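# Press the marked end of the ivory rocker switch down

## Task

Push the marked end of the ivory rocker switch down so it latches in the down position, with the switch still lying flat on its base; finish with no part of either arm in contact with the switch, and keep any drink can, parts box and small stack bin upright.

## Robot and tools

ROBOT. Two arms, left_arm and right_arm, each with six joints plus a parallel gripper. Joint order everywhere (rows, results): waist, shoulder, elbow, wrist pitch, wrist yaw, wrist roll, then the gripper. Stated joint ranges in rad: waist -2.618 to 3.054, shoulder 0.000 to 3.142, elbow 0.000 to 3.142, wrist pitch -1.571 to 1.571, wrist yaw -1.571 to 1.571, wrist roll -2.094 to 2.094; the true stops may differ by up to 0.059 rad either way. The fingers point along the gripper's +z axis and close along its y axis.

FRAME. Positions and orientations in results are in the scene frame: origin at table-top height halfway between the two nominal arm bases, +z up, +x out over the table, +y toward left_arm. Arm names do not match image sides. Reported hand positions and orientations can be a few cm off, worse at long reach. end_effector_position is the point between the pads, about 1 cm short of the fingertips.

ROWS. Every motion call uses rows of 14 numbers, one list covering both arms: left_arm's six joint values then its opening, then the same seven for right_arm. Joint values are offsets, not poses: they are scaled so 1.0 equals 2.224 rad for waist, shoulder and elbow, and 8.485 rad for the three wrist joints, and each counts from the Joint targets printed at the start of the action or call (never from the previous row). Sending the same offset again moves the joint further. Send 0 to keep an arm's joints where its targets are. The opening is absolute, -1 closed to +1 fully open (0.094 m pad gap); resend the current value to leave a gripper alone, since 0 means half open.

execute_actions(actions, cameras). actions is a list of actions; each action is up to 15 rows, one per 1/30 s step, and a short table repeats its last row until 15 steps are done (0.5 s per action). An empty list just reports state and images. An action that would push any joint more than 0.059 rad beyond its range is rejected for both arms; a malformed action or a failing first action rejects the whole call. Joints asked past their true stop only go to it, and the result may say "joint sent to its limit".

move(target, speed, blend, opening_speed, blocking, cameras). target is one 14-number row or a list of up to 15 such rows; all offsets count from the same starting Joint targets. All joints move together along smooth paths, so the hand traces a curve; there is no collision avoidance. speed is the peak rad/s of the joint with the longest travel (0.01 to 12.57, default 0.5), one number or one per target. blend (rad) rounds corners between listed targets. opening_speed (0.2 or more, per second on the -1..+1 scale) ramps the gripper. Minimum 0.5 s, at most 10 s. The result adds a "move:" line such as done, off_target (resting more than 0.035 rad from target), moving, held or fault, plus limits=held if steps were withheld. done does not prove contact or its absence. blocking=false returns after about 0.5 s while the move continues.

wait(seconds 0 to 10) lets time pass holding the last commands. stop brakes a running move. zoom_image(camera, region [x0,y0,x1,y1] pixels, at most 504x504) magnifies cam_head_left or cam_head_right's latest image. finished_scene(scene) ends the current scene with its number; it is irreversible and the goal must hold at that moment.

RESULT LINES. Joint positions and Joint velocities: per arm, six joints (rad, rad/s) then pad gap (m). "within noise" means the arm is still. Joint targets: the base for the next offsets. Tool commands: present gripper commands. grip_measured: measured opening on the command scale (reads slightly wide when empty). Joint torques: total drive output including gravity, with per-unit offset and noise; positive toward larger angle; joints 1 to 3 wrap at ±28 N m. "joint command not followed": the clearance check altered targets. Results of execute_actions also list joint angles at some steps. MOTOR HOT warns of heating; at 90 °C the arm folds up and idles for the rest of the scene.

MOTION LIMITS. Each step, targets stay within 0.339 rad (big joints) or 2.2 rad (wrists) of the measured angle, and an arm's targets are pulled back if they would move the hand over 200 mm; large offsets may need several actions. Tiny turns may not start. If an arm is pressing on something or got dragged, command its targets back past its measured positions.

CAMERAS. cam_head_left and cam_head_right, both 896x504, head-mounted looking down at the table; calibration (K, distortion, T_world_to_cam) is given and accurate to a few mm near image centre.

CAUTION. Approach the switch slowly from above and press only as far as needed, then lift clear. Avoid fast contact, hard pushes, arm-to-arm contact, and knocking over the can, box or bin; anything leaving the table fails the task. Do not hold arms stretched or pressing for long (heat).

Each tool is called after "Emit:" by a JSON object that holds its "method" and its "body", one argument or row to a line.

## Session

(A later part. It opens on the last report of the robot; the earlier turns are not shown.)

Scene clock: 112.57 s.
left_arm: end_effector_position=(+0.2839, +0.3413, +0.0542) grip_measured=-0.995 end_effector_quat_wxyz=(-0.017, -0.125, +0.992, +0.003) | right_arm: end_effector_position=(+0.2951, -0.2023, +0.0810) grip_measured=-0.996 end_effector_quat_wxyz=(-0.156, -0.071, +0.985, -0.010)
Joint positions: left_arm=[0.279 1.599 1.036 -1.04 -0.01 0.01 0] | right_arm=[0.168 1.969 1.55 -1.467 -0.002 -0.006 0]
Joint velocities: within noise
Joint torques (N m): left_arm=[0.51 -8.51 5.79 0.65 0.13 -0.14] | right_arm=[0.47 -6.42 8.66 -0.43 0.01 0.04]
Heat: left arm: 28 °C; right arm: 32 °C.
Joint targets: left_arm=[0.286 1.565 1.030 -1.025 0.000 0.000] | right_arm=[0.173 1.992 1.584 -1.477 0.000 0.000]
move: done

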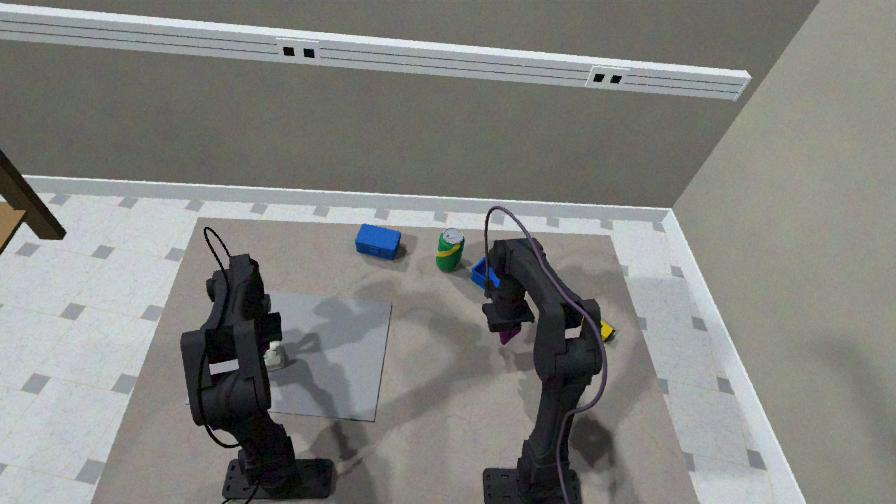

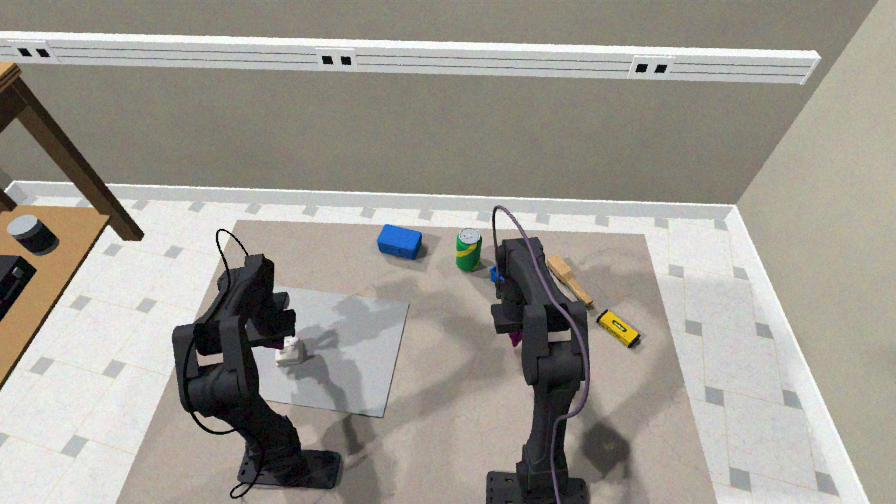

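Emit:
{"method": "move", "body": {
  "target": [0, 0.0319, -0.0202, 0.0072, 0, 0, -1, 0, 0, 0, 0, 0, 0, -1],
  "speed": 0.15
}}

Emit:
{"method": "zoom_image", "body": {
  "camera": "cam_head_left",
  "region": [225, 310, 305, 380]
}}

Emit:
{"method": "zoom_image", "body": {
  "camera": "cam_head_right",
  "region": [240, 310, 320, 380]
}}

Scene clock: 120.33 s.
left_arm: end_effector_position=(+0.2814, +0.3407, +0.0402) grip_measured=-0.995 end_effector_quat_wxyz=(-0.021, -0.125, +0.992, +0.002) | right_arm: end_effector_position=(+0.2951, -0.2023, +0.0810) grip_measured=-0.996 end_effector_quat_wxyz=(-0.156, -0.071, +0.985, -0.010)
Joint positions: left_arm=[0.279 1.617 0.995 -0.989 -0.01 0.01 0] | right_arm=[0.168 1.969 1.55 -1.467 -0.002 -0.006 0]
Joint velocities: within noise
Joint torques (N m): left_arm=[0.53 -4.22 5.41 0.73 0.11 -0.13] | right_arm=[0.46 -6.42 8.66 -0.43 0.01 0.04]
Heat: left arm: 27 °C; right arm: 32 °C.
Joint targets: left_arm=[0.286 1.636 0.985 -0.963 0.000 0.001] | right_arm=[0.173 1.992 1.584 -1.477 0.000 0.000]
move: done

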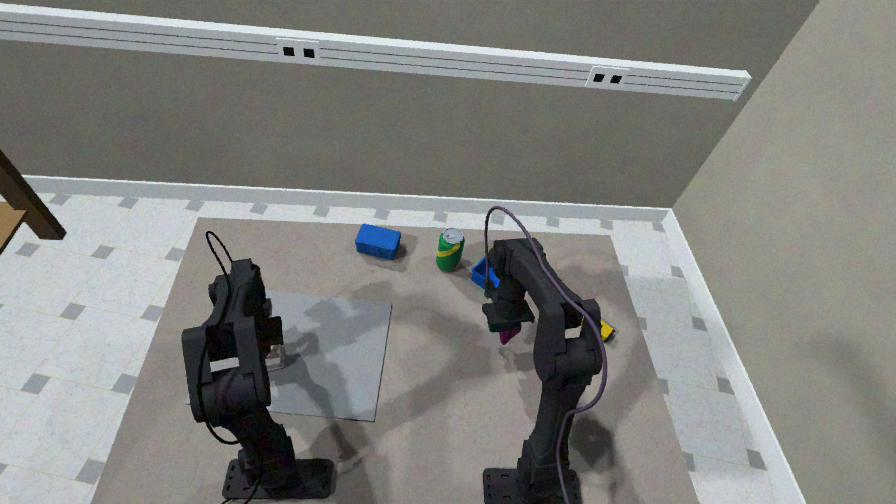

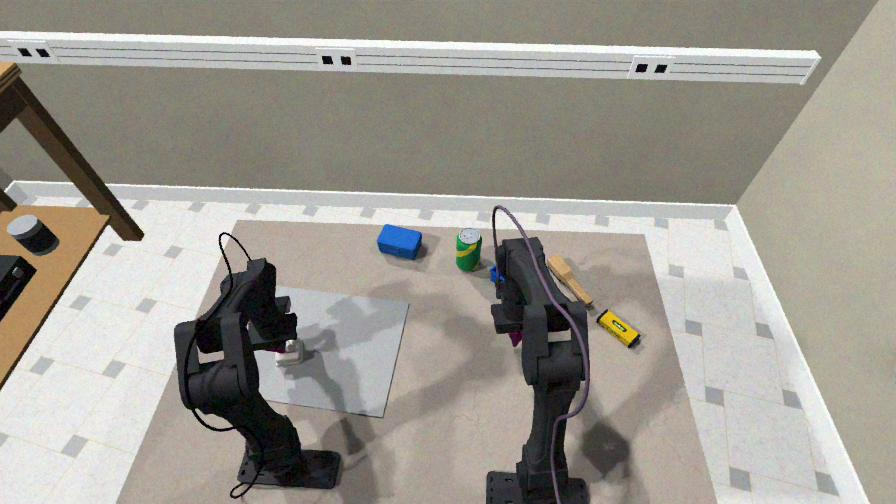

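Scaled by 6.300 from the camera's 896x504 image, which has a finer 1280x720 frame.

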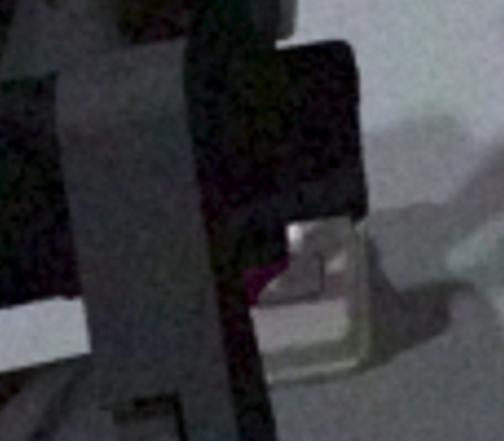

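Scaled by 6.300 from the camera's 896x504 image, which has a finer 1280x720 frame.

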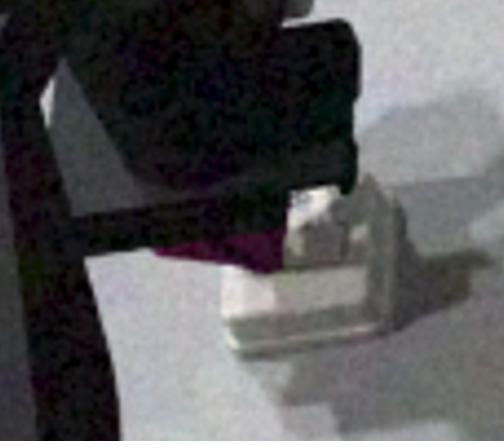

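Emit:
{"method": "move", "body": {
  "target": [0.0080, 0.0032, -0.0067, 0.0026, 0, 0, -1, 0, 0, 0, 0, 0, 0, -1],
  "speed": 0.15
}}

Emit:
{"method": "zoom_image", "body": {
  "camera": "cam_head_left",
  "region": [225, 310, 305, 380]
}}

Emit:
{"method": "zoom_image", "body": {
  "camera": "cam_head_right",
  "region": [240, 310, 320, 380]
}}

Scene clock: 124.10 s.
left_arm: end_effector_position=(+0.2807, +0.3435, +0.0371) grip_measured=-0.995 end_effector_quat_wxyz=(-0.019, -0.134, +0.991, -0.002) | right_arm: end_effector_position=(+0.2951, -0.2023, +0.0810) grip_measured=-0.996 end_effector_quat_wxyz=(-0.156, -0.071, +0.985, -0.010)
Joint positions: left_arm=[0.296 1.62 0.985 -0.974 -0.002 0.01 0] | right_arm=[0.168 1.969 1.55 -1.467 -0.002 -0.006 0]
Joint velocities: within noise
Joint torques (N m): left_arm=[0.61 -3.84 4.85 0.79 0.05 -0.12] | right_arm=[0.47 -6.42 8.66 -0.42 0.01 0.04]
Heat: left arm: 27 °C; right arm: 33 °C.
Joint targets: left_arm=[0.304 1.643 0.970 -0.942 0.000 0.001] | right_arm=[0.173 1.992 1.584 -1.477 0.000 0.000]
move: done

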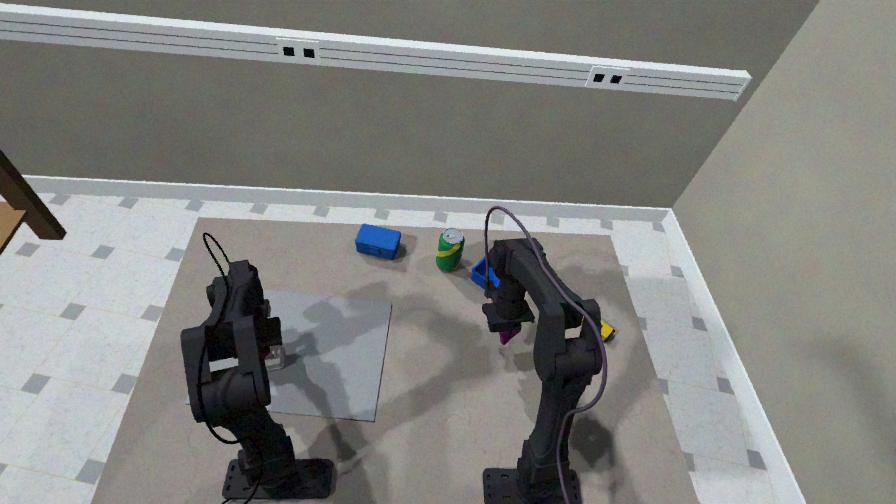

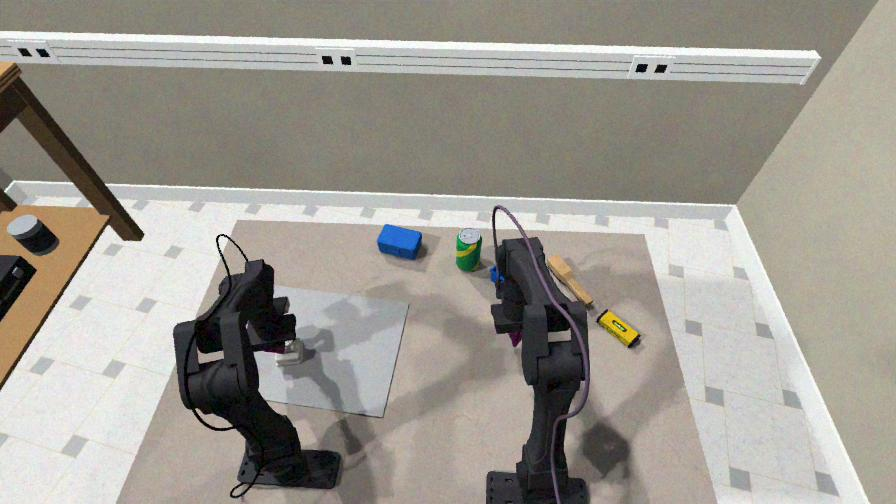

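Scaled by 6.300 from the camera's 896x504 image, which has a finer 1280x720 frame.

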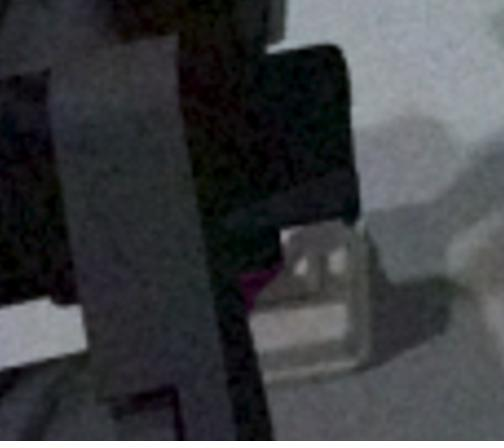

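Scaled by 6.300 from the camera's 896x504 image, which has a finer 1280x720 frame.

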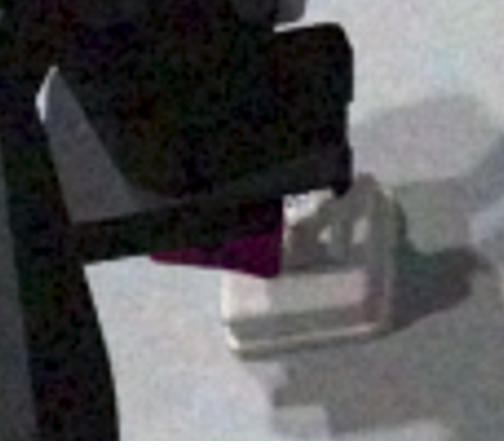

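Emit:
{"method": "move", "body": {
  "target": [0.0, 0.0064, -0.0113, 0.0040, 0, 0, -1, 0, 0, 0, 0, 0, 0, -1],
  "speed": 0.15
}}

Emit:
{"method": "zoom_image", "body": {
  "camera": "cam_head_right",
  "region": [240, 310, 320, 380]
}}

Scene clock: 126.03 s.
left_arm: end_effector_position=(+0.2804, +0.3435, +0.0361) grip_measured=-0.995 end_effector_quat_wxyz=(-0.019, -0.134, +0.991, -0.002) | right_arm: end_effector_position=(+0.2951, -0.2023, +0.0810) grip_measured=-0.996 end_effector_quat_wxyz=(-0.156, -0.071, +0.985, -0.010)
Joint positions: left_arm=[0.296 1.62 0.981 -0.97 -0.002 0.01 0] | right_arm=[0.168 1.969 1.55 -1.467 -0.002 -0.006 0]
Joint velocities: within noise
Joint torques (N m): left_arm=[0.54 -2.67 2.86 1.09 0.06 -0.14] | right_arm=[0.47 -6.42 8.69 -0.43 0.01 0.03]
Heat: left arm: 27 °C; right arm: 33 °C.
Joint targets: left_arm=[0.304 1.657 0.944 -0.908 0.000 0.001] | right_arm=[0.173 1.992 1.584 -1.477 0.000 0.000]
move: off_target (left_arm); left_arm: the wrist pitch is farthest, 0.062 rad from its target

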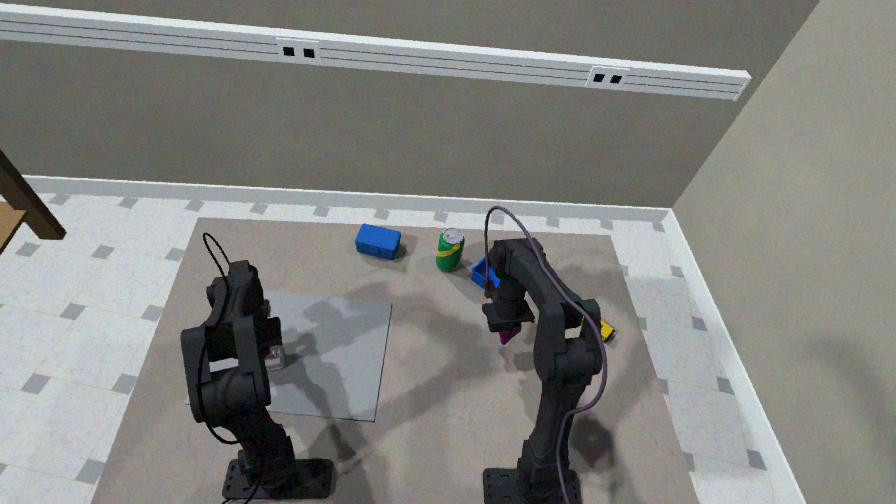

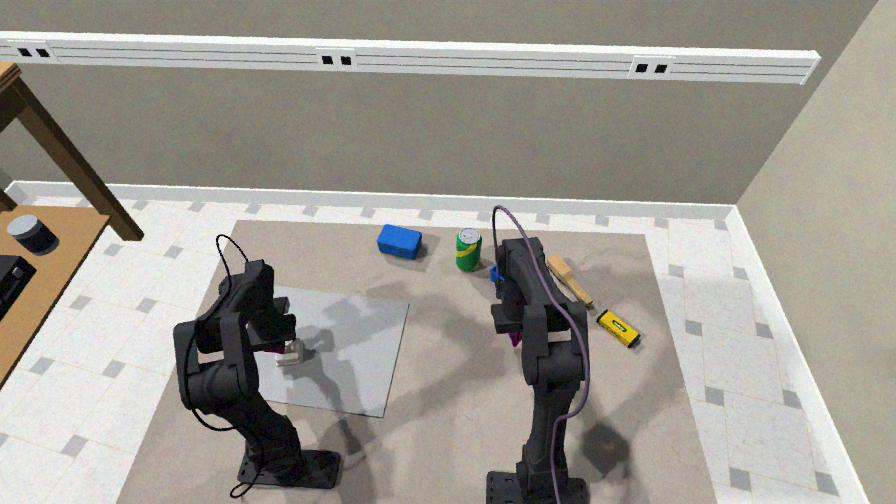

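Scaled by 6.300 from the camera's 896x504 image, which has a finer 1280x720 frame.

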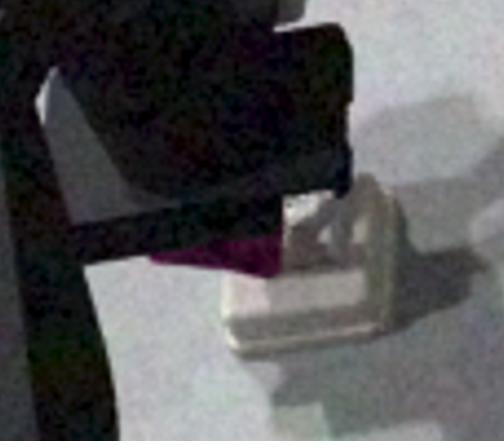

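Emit:
{"method": "move", "body": {
  "target": [0.0, 0.0064, -0.0113, 0.0040, 0, 0, -1, 0, 0, 0, 0, 0, 0, -1],
  "speed": 0.15
}}

Emit:
{"method": "zoom_image", "body": {
  "camera": "cam_head_right",
  "region": [240, 310, 320, 380]
}}

Scene clock: 128.47 s.
left_arm: end_effector_position=(+0.2802, +0.3435, +0.0352) grip_measured=-0.995 end_effector_quat_wxyz=(-0.018, -0.134, +0.991, -0.002) | right_arm: end_effector_position=(+0.2951, -0.2023, +0.0810) grip_measured=-0.996 end_effector_quat_wxyz=(-0.157, -0.071, +0.985, -0.010)
Joint positions: left_arm=[0.296 1.62 0.977 -0.965 -0.002 0.01 0] | right_arm=[0.168 1.969 1.55 -1.467 -0.002 -0.006 0]
Joint velocities: within noise
Joint torques (N m): left_arm=[0.59 -1.52 0.95 1.39 0.04 -0.14] | right_arm=[0.46 -6.42 8.68 -0.43 0.01 0.04]
Heat: left arm: 27 °C; right arm: 33 °C.
Joint targets: left_arm=[0.304 1.672 0.920 -0.874 0.000 0.001] | right_arm=[0.173 1.992 1.584 -1.477 0.000 0.000]
move: off_target (left_arm); left_arm: the wrist pitch is farthest, 0.091 rad from its target

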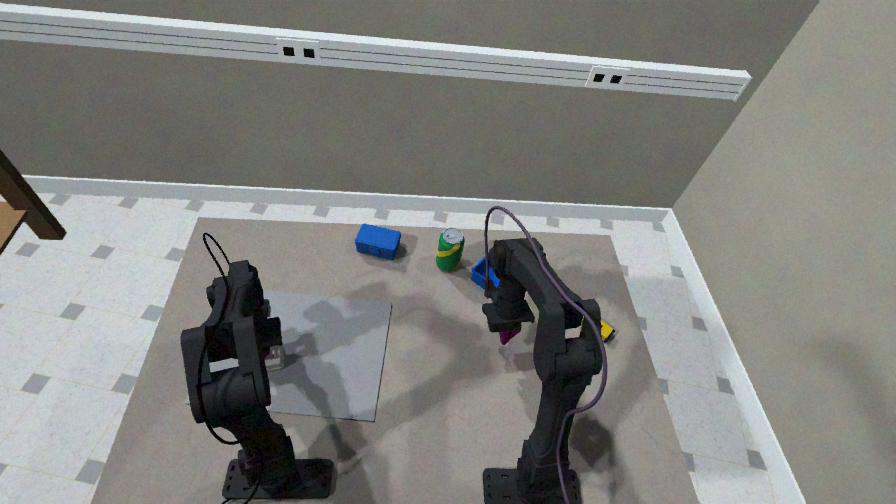

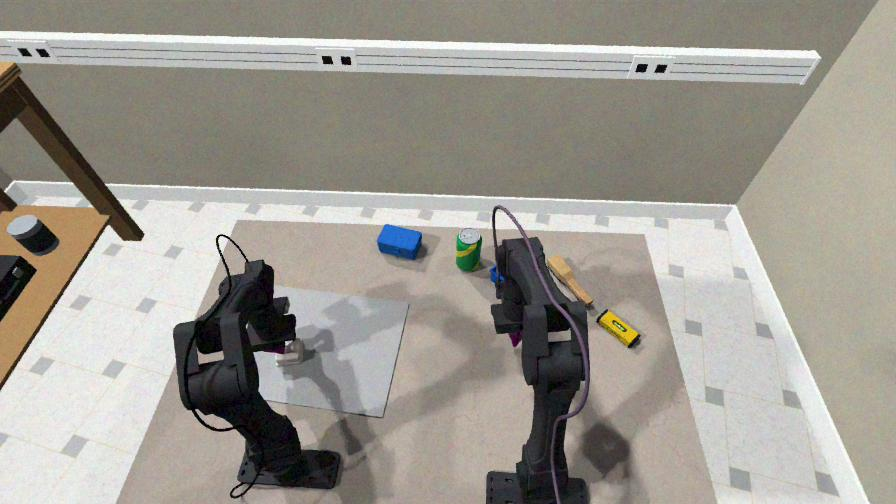

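Scaled by 6.300 from the camera's 896x504 image, which has a finer 1280x720 frame.

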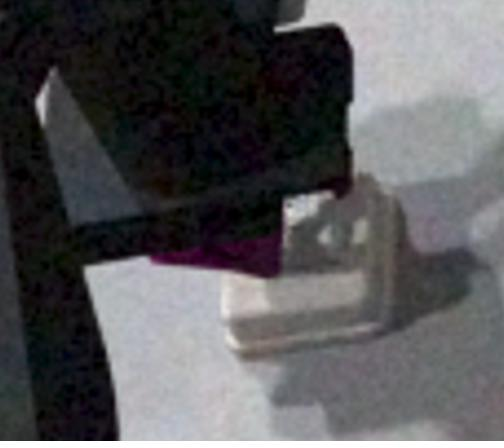

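Emit:
{"method": "move", "body": {
  "target": [0.0, 0.0064, -0.0113, 0.0040, 0, 0, -1, 0, 0, 0, 0, 0, 0, -1],
  "speed": 0.15
}}

Emit:
{"method": "zoom_image", "body": {
  "camera": "cam_head_right",
  "region": [240, 310, 320, 380]
}}

Scene clock: 164.17 s.
left_arm: end_effector_position=(+0.2795, +0.3433, +0.0333) grip_measured=-0.995 end_effector_quat_wxyz=(-0.016, -0.134, +0.991, -0.001) | right_arm: end_effector_position=(+0.2951, -0.2023, +0.0810) grip_measured=-0.996 end_effector_quat_wxyz=(-0.157, -0.071, +0.985, -0.010)
Joint positions: left_arm=[0.296 1.616 0.965 -0.952 -0.002 0.01 0] | right_arm=[0.168 1.969 1.55 -1.467 -0.002 -0.006 0]
Joint velocities: within noise
Joint torques (N m): left_arm=[0.66 0.05 -0.23 1.63 0.01 -0.11] | right_arm=[0.46 -6.42 8.66 -0.43 0.02 0.04]
Heat: left arm: 27 °C; right arm: 33 °C.
Joint targets: left_arm=[0.304 1.686 0.894 -0.840 0.000 0.001] | right_arm=[0.173 1.992 1.584 -1.477 0.000 0.000]
move: off_target (left_arm); left_arm: the wrist pitch is farthest, 0.112 rad from its target

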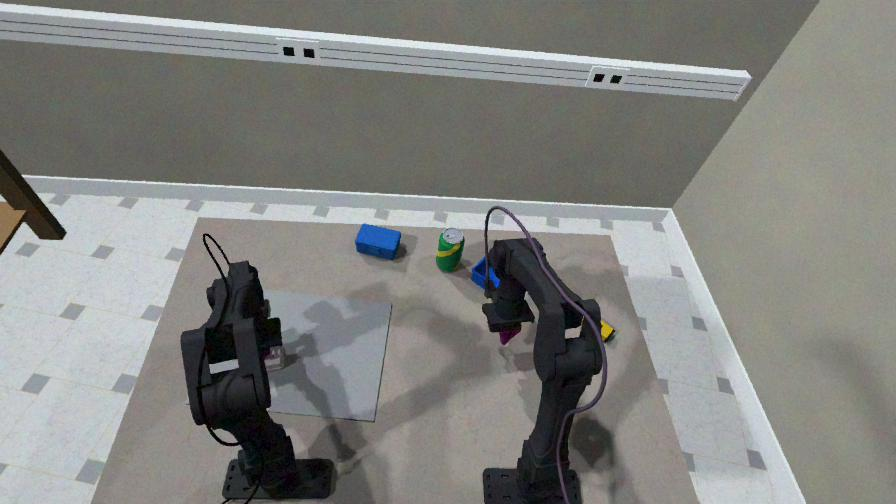

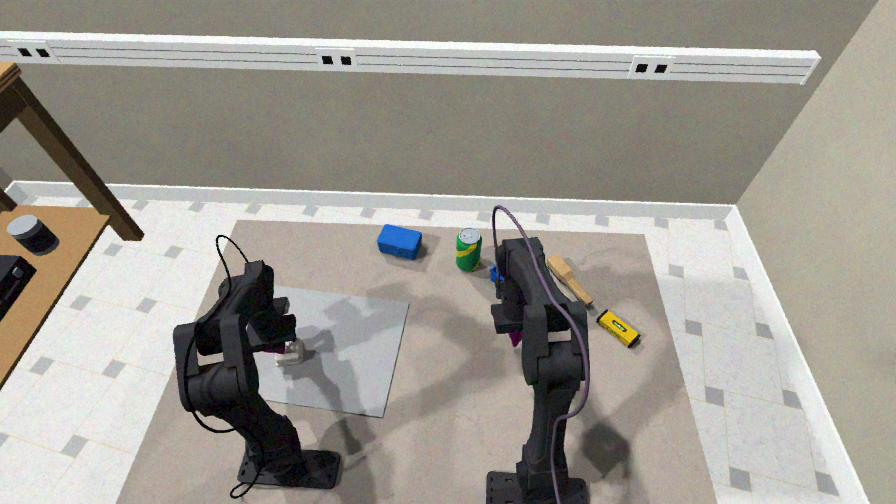

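Scaled by 6.300 from the camera's 896x504 image, which has a finer 1280x720 frame.

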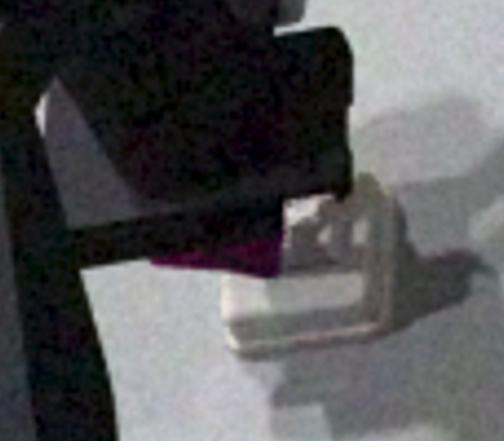

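Emit:
{"method": "move", "body": {
  "target": [0.0, -0.0679, 0.0958, -0.0345, 0, 0, -1, 0, 0, 0, 0, 0, 0, -1],
  "speed": 0.4
}}

Emit:
{"method": "zoom_image", "body": {
  "camera": "cam_head_right",
  "region": [240, 310, 320, 380]
}}

Emit:
{"method": "zoom_image", "body": {
  "camera": "cam_head_left",
  "region": [225, 310, 305, 380]
}}

Scene clock: 167.47 s.
left_arm: end_effector_position=(+0.2806, +0.3435, +0.0759) grip_measured=-0.995 end_effector_quat_wxyz=(-0.013, -0.134, +0.991, -0.001) | right_arm: end_effector_position=(+0.2951, -0.2023, +0.0810) grip_measured=-0.996 end_effector_quat_wxyz=(-0.157, -0.071, +0.985, -0.010)
Joint positions: left_arm=[0.296 1.561 1.087 -1.123 -0.002 0.01 0] | right_arm=[0.168 1.969 1.55 -1.467 -0.002 -0.006 0]
Joint velocities: within noise
Joint torques (N m): left_arm=[0.57 -7.56 8.46 0.34 0.03 -0.13] | right_arm=[0.46 -6.43 8.66 -0.43 0.01 0.04]
Heat: left arm: 27 °C; right arm: 33 °C.
Joint targets: left_arm=[0.304 1.535 1.107 -1.132 0.000 0.001] | right_arm=[0.173 1.992 1.584 -1.477 0.000 0.000]
move: done

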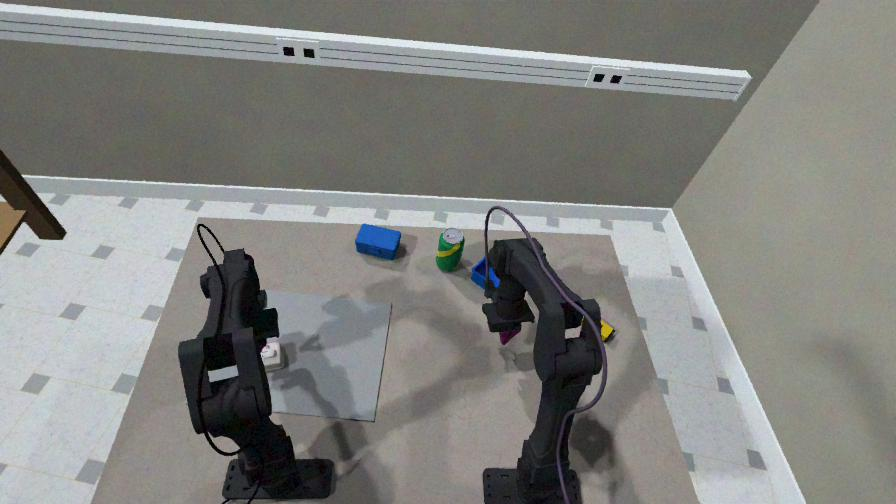

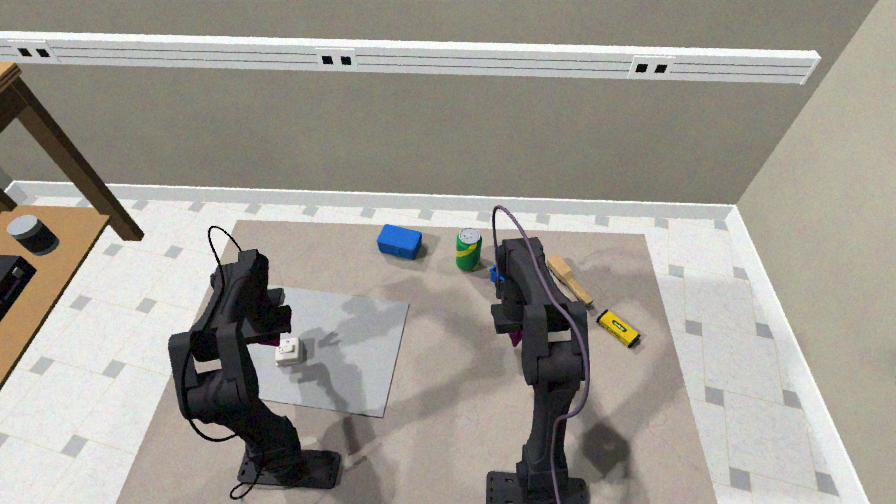

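Scaled by 6.300 from the camera's 896x504 image, which has a finer 1280x720 frame.

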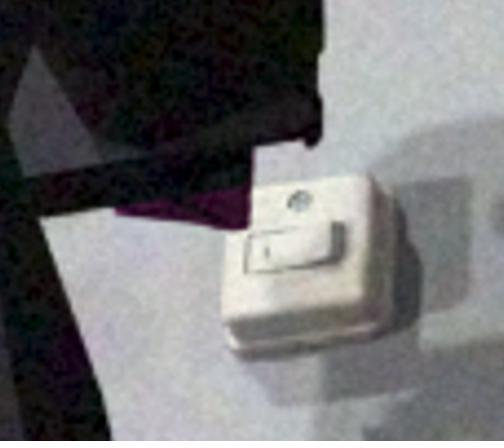

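Scaled by 6.300 from the camera's 896x504 image, which has a finer 1280x720 frame.

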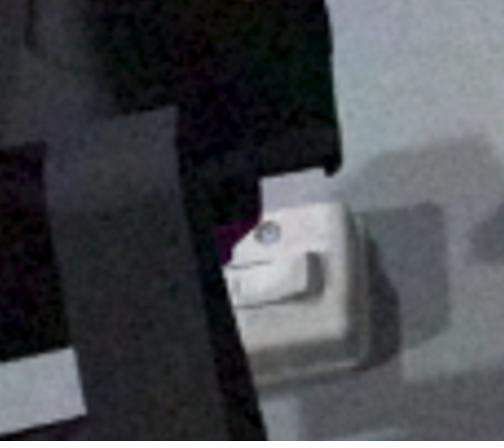

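Emit:
{"method": "move", "body": {
  "target": [-0.1048, 0.3354, 0.4164, -0.0392, 0, 0, -1, -0.1096, 0.1113, 0.1911, -0.0001, 0, 0, -1],
  "speed": 0.8
}}

Emit:
{"method": "zoom_image", "body": {
  "camera": "cam_head_left",
  "region": [225, 230, 305, 300]
}}

Emit:
{"method": "zoom_image", "body": {
  "camera": "cam_head_right",
  "region": [250, 230, 330, 300]
}}

Emit:
{"method": "zoom_image", "body": {
  "camera": "cam_head_left",
  "region": [490, 270, 570, 340]
}}

Emit:
{"method": "zoom_image", "body": {
  "camera": "cam_head_right",
  "region": [500, 270, 580, 340]
}}

Scene clock: 183.17 s.
left_arm: end_effector_position=(+0.4403, +0.2951, +0.0739) grip_measured=-0.995 end_effector_quat_wxyz=(-0.067, -0.022, +0.997, -0.001) | right_arm: end_effector_position=(+0.3976, -0.2833, +0.0849) grip_measured=-0.996 end_effector_quat_wxyz=(-0.070, +0.048, +0.996, +0.004)
Joint positions: left_arm=[0.071 2.258 2.007 -1.455 -0.002 0.01 0] | right_arm=[-0.073 2.212 1.974 -1.474 -0.001 -0.006 0]
Joint velocities: within noise
Joint torques (N m): left_arm=[-0.03 -9.43 8.95 0.15 0.05 -0.13] | right_arm=[0.31 -8.27 9.17 -0.01 -0.06 0.04]
Heat: left arm: 27 °C; right arm: 33 °C.
Joint targets: left_arm=[0.071 2.281 2.034 -1.465 0.000 0.001] | right_arm=[-0.071 2.239 2.009 -1.478 0.000 0.000]
move: done

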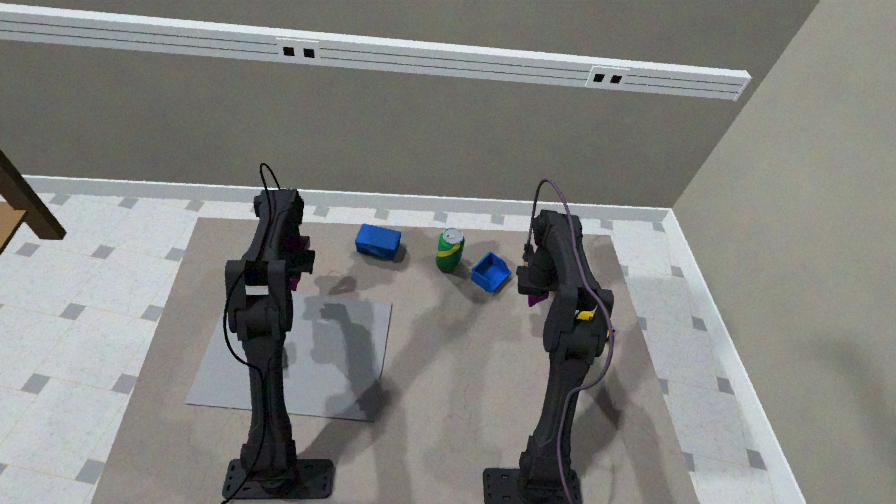

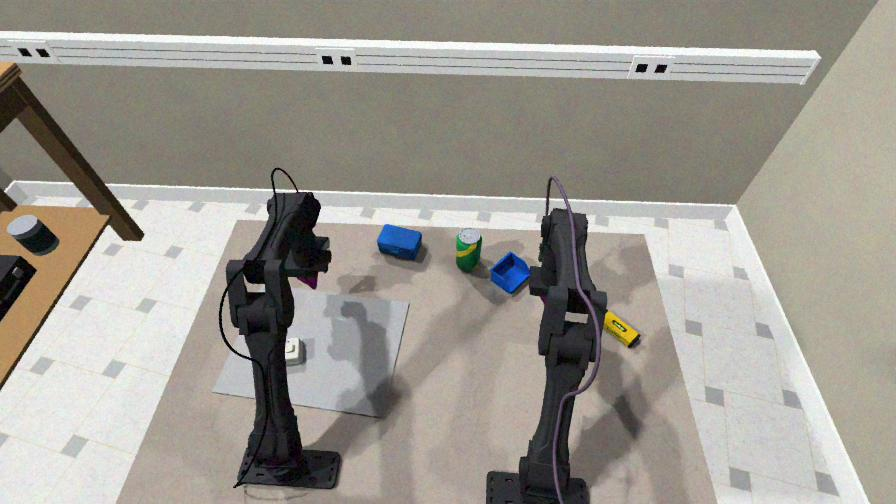

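Scaled by 6.300 from the camera's 896x504 image, which has a finer 1280x720 frame.

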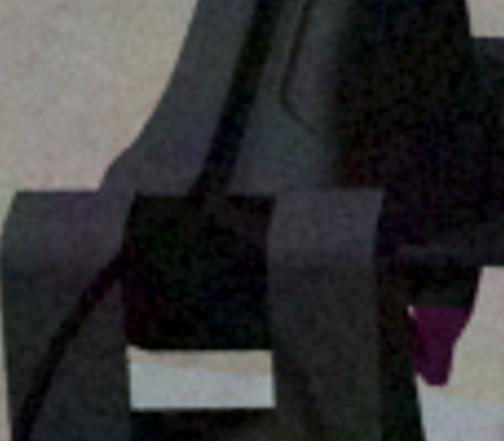

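Scaled by 6.300 from the camera's 896x504 image, which has a finer 1280x720 frame.

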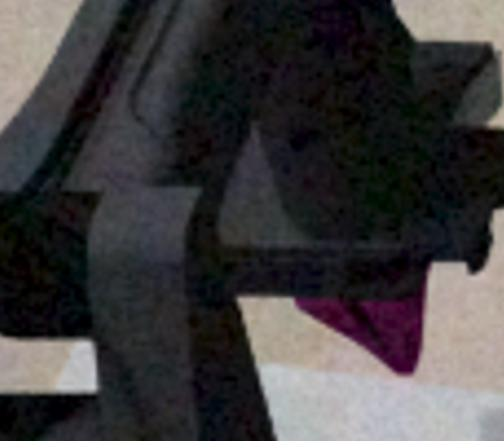

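Scaled by 6.300 from the camera's 896x504 image, which has a finer 1280x720 frame.

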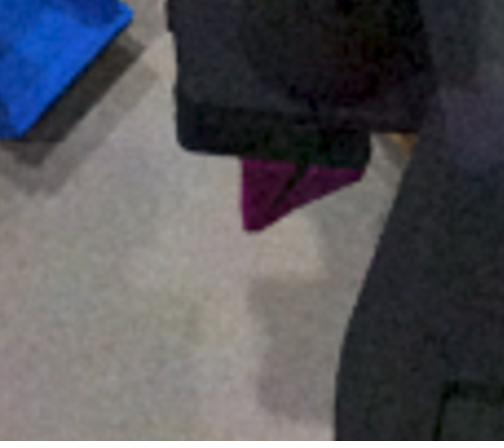

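Scaled by 6.300 from the camera's 896x504 image, which has a finer 1280x720 frame.

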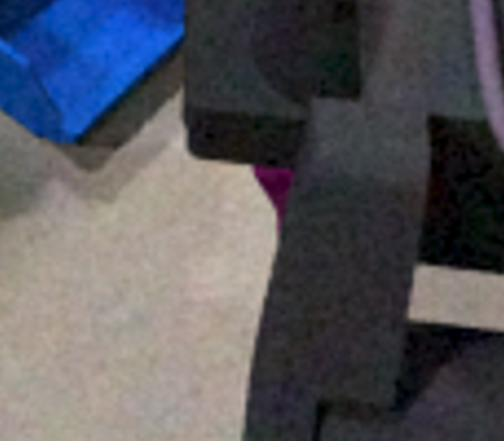

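Emit:
{"method": "move", "body": {
  "target": [-0.2900, -0.1129, -0.1641, -0.0065, 0, 0, -1, -0.1772, -0.0612, -0.1003, -0.0098, 0, 0, -1],
  "speed": 0.8
}}

Emit:
{"method": "zoom_image", "body": {
  "camera": "cam_head_left",
  "region": [370, 290, 450, 360]
}}

Emit:
{"method": "zoom_image", "body": {
  "camera": "cam_head_right",
  "region": [360, 290, 440, 360]
}}

Emit:
{"method": "zoom_image", "body": {
  "camera": "cam_head_left",
  "region": [560, 300, 640, 370]
}}

Emit:
{"method": "zoom_image", "body": {
  "camera": "cam_head_right",
  "region": [570, 300, 650, 370]
}}

Scene clock: 194.53 s.
left_arm: end_effector_position=(+0.2942, +0.0964, +0.0748) grip_measured=-0.995 end_effector_quat_wxyz=(-0.164, +0.294, +0.941, +0.049) | right_arm: end_effector_position=(+0.3003, -0.4035, +0.0796) grip_measured=-0.996 end_effector_quat_wxyz=(-0.154, +0.241, +0.957, +0.040)
Joint positions: left_arm=[-0.579 2.077 1.675 -1.511 0.002 0.009 0] | right_arm=[-0.469 2.143 1.804 -1.55 -0.001 -0.005 0]
Joint velocities: within noise
Joint torques (N m): left_arm=[0.4 -13.59 5.37 -0.22 -0.01 -0.11] | right_arm=[0.29 -12.42 4.41 -0.45 0.01 0.02]
Heat: left arm: 28 °C; right arm: 33 °C.
Joint targets: left_arm=[-0.574 2.030 1.669 -1.520 0.000 0.001] | right_arm=[-0.465 2.103 1.786 -1.561 0.000 0.000]
move: off_target (left_arm, right_arm); left_arm: the shoulder is farthest, 0.047 rad from its target; right_arm: the shoulder is farthest, 0.040 rad from its target

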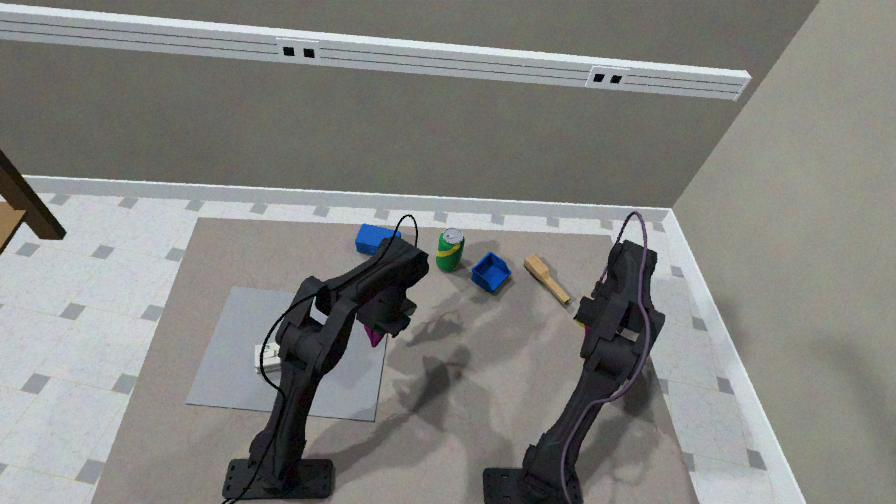

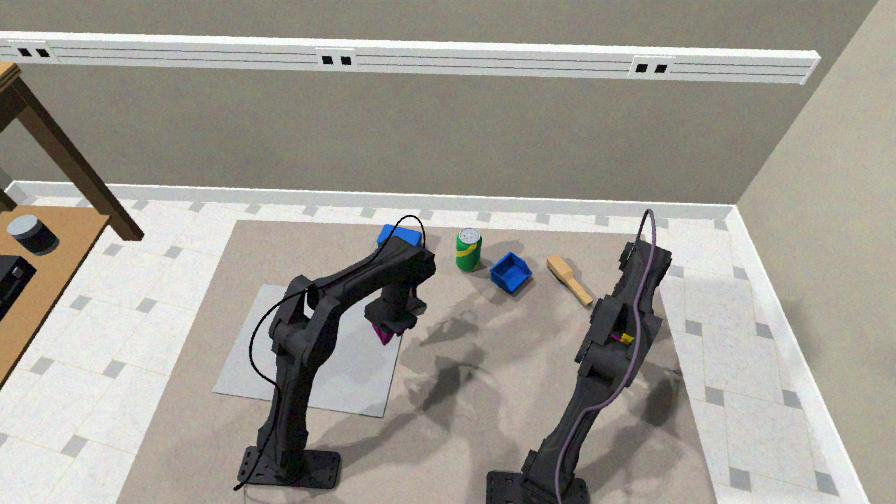

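Scaled by 6.300 from the camera's 896x504 image, which has a finer 1280x720 frame.

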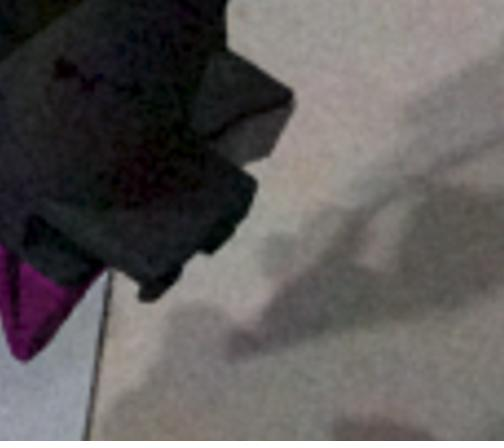

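Scaled by 6.300 from the camera's 896x504 image, which has a finer 1280x720 frame.

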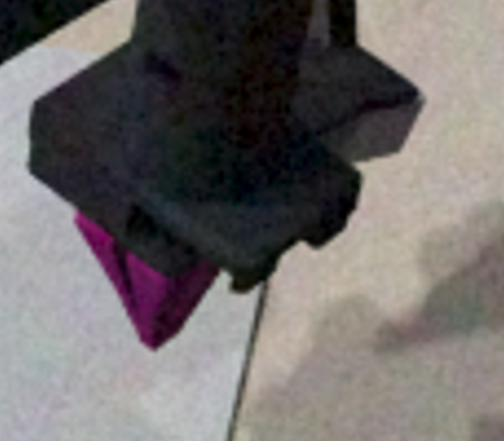

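Scaled by 6.300 from the camera's 896x504 image, which has a finer 1280x720 frame.

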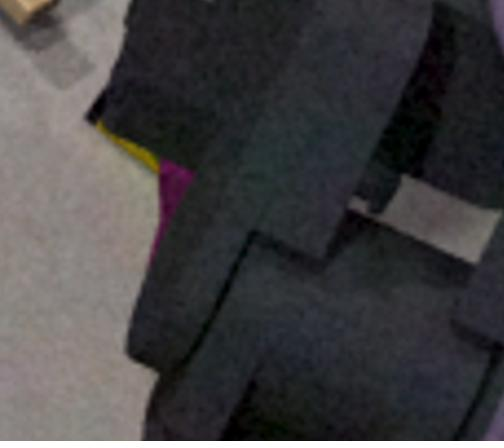

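Scaled by 6.300 from the camera's 896x504 image, which has a finer 1280x720 frame.

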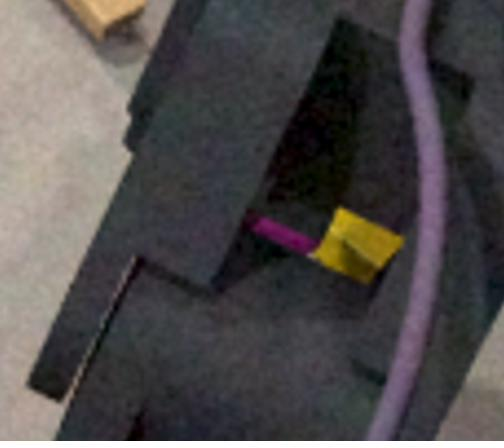

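Emit:
{"method": "move", "body": {
  "target": [
    [0.2648, -0.4856, -0.5922, 0.2870, -0.0167, -0.0054, 1, 0.2037, -0.5175, -0.6308, 0.2869, -0.0005, -0.0022, 1],
    [0.2648, -0.2194, -0.5922, 0.2870, -0.0167, -0.0054, 1, 0.2037, -0.2478, -0.6308, 0.2869, -0.0005, -0.0022, 1]
  ],
  "speed": 1.5
}}

Scene clock: 239.00 s.
left_arm: end_effector_position=(+0.4307, +0.2928, +0.1091) grip_measured=+0.999 end_effector_quat_wxyz=(+0.599, -0.050, +0.798, +0.039) | right_arm: end_effector_position=(+0.4090, -0.2617, +0.1081) grip_measured=+0.997 end_effector_quat_wxyz=(+0.590, +0.012, +0.807, -0.018)
Joint positions: left_arm=[0.009 1.532 0.352 0.894 -0.131 -0.036 0.094] | right_arm=[-0.017 1.545 0.394 0.843 -0.001 -0.017 0.094]
Joint velocities: within noise
Joint torques (N m): left_arm=[0.49 -3.86 5.93 2.41 -0.15 -0.11] | right_arm=[0.46 -3.89 4.94 2.41 -0.05 -0.04]
Heat: left arm: 30 °C; right arm: 31 °C.
Joint targets: left_arm=[0.015 1.541 0.351 0.915 -0.142 -0.045] | right_arm=[-0.012 1.552 0.383 0.874 -0.004 -0.018]
move: done

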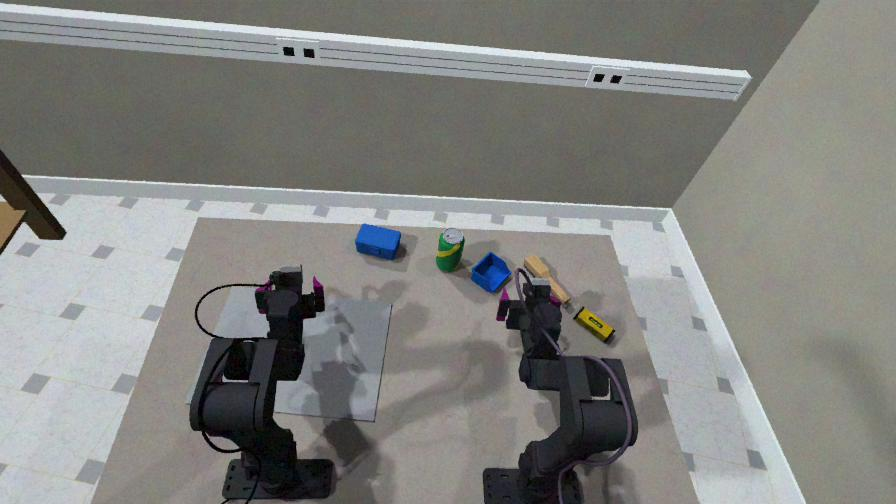

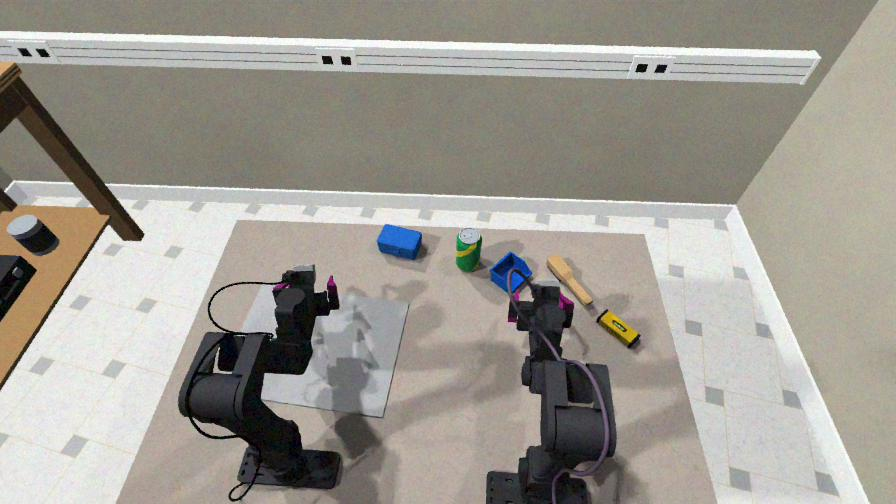

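Emit:
{"method": "move", "body": {
  "target": [0.27, -0.27, 0, 0, 0, 0, -1, -0.2, -0.27, 0, 0, 0, 0, -1],
  "speed": 2.0
}}

Emit:
{"method": "zoom_image", "body": {
  "camera": "cam_head_left",
  "region": [230, 325, 310, 385]
}}

Emit:
{"method": "zoom_image", "body": {
  "camera": "cam_head_right",
  "region": [250, 320, 330, 380]
}}

Scene clock: 241.40 s.
left_arm: end_effector_position=(+0.2995, +0.4817, +0.3234) grip_measured=-0.995 end_effector_quat_wxyz=(+0.767, -0.235, +0.536, +0.262) | right_arm: end_effector_position=(+0.3096, -0.4030, +0.3298) grip_measured=-0.996 end_effector_quat_wxyz=(+0.782, +0.137, +0.574, -0.200)
Joint positions: left_arm=[0.61 0.949 0.352 0.92 -0.142 -0.037 0] | right_arm=[-0.452 0.955 0.394 0.868 0.004 -0.018 0]
Joint velocities: within noise
Joint torques (N m): left_arm=[0.46 -1.76 7.9 1.95 0.04 -0.11] | right_arm=[-0.44 -1.31 6.71 1.92 -0.11 -0.03]
Heat: left arm: 30 °C; right arm: 31 °C.
Joint targets: left_arm=[0.616 0.941 0.351 0.915 -0.142 -0.045] | right_arm=[-0.457 0.951 0.383 0.873 -0.004 -0.019]
move: done

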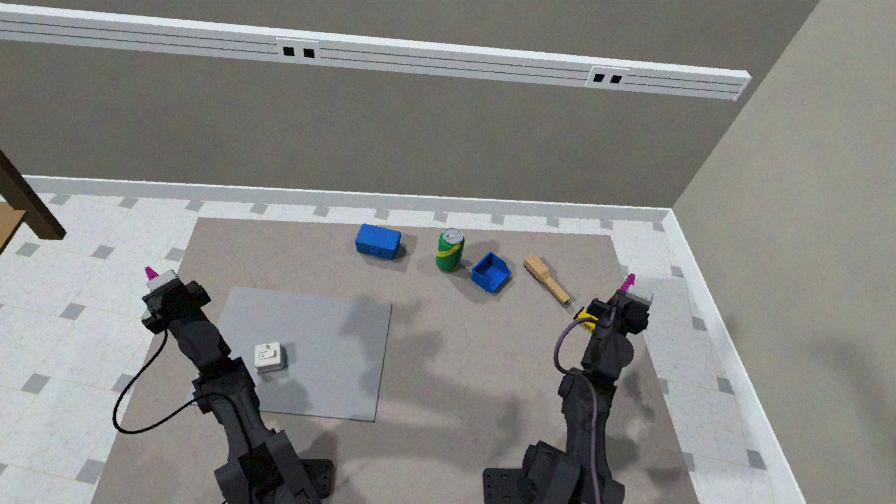

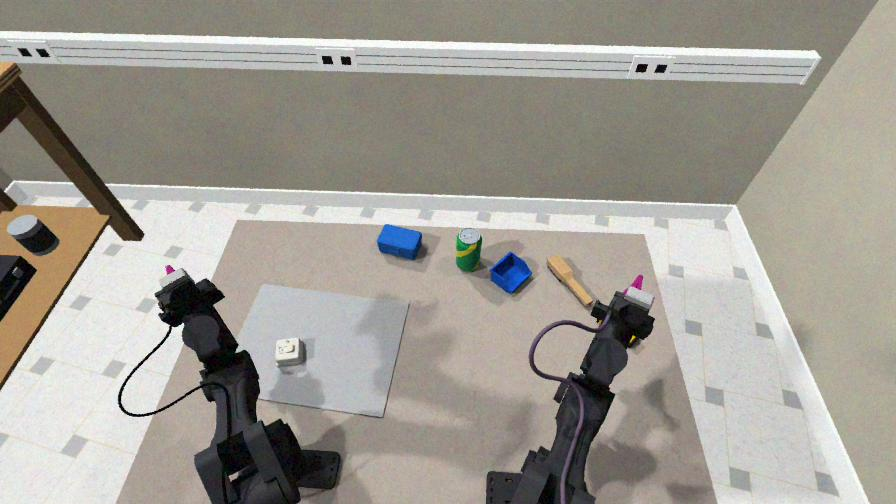

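Scaled by 6.300 from the camera's 896x504 image, which has a finer 1280x720 frame.

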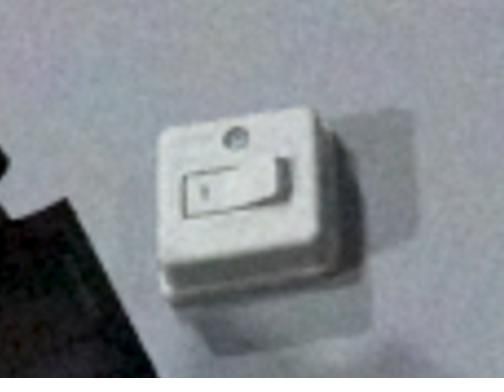

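Scaled by 6.300 from the camera's 896x504 image, which has a finer 1280x720 frame.

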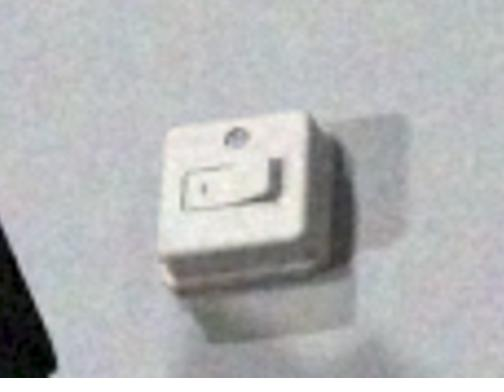

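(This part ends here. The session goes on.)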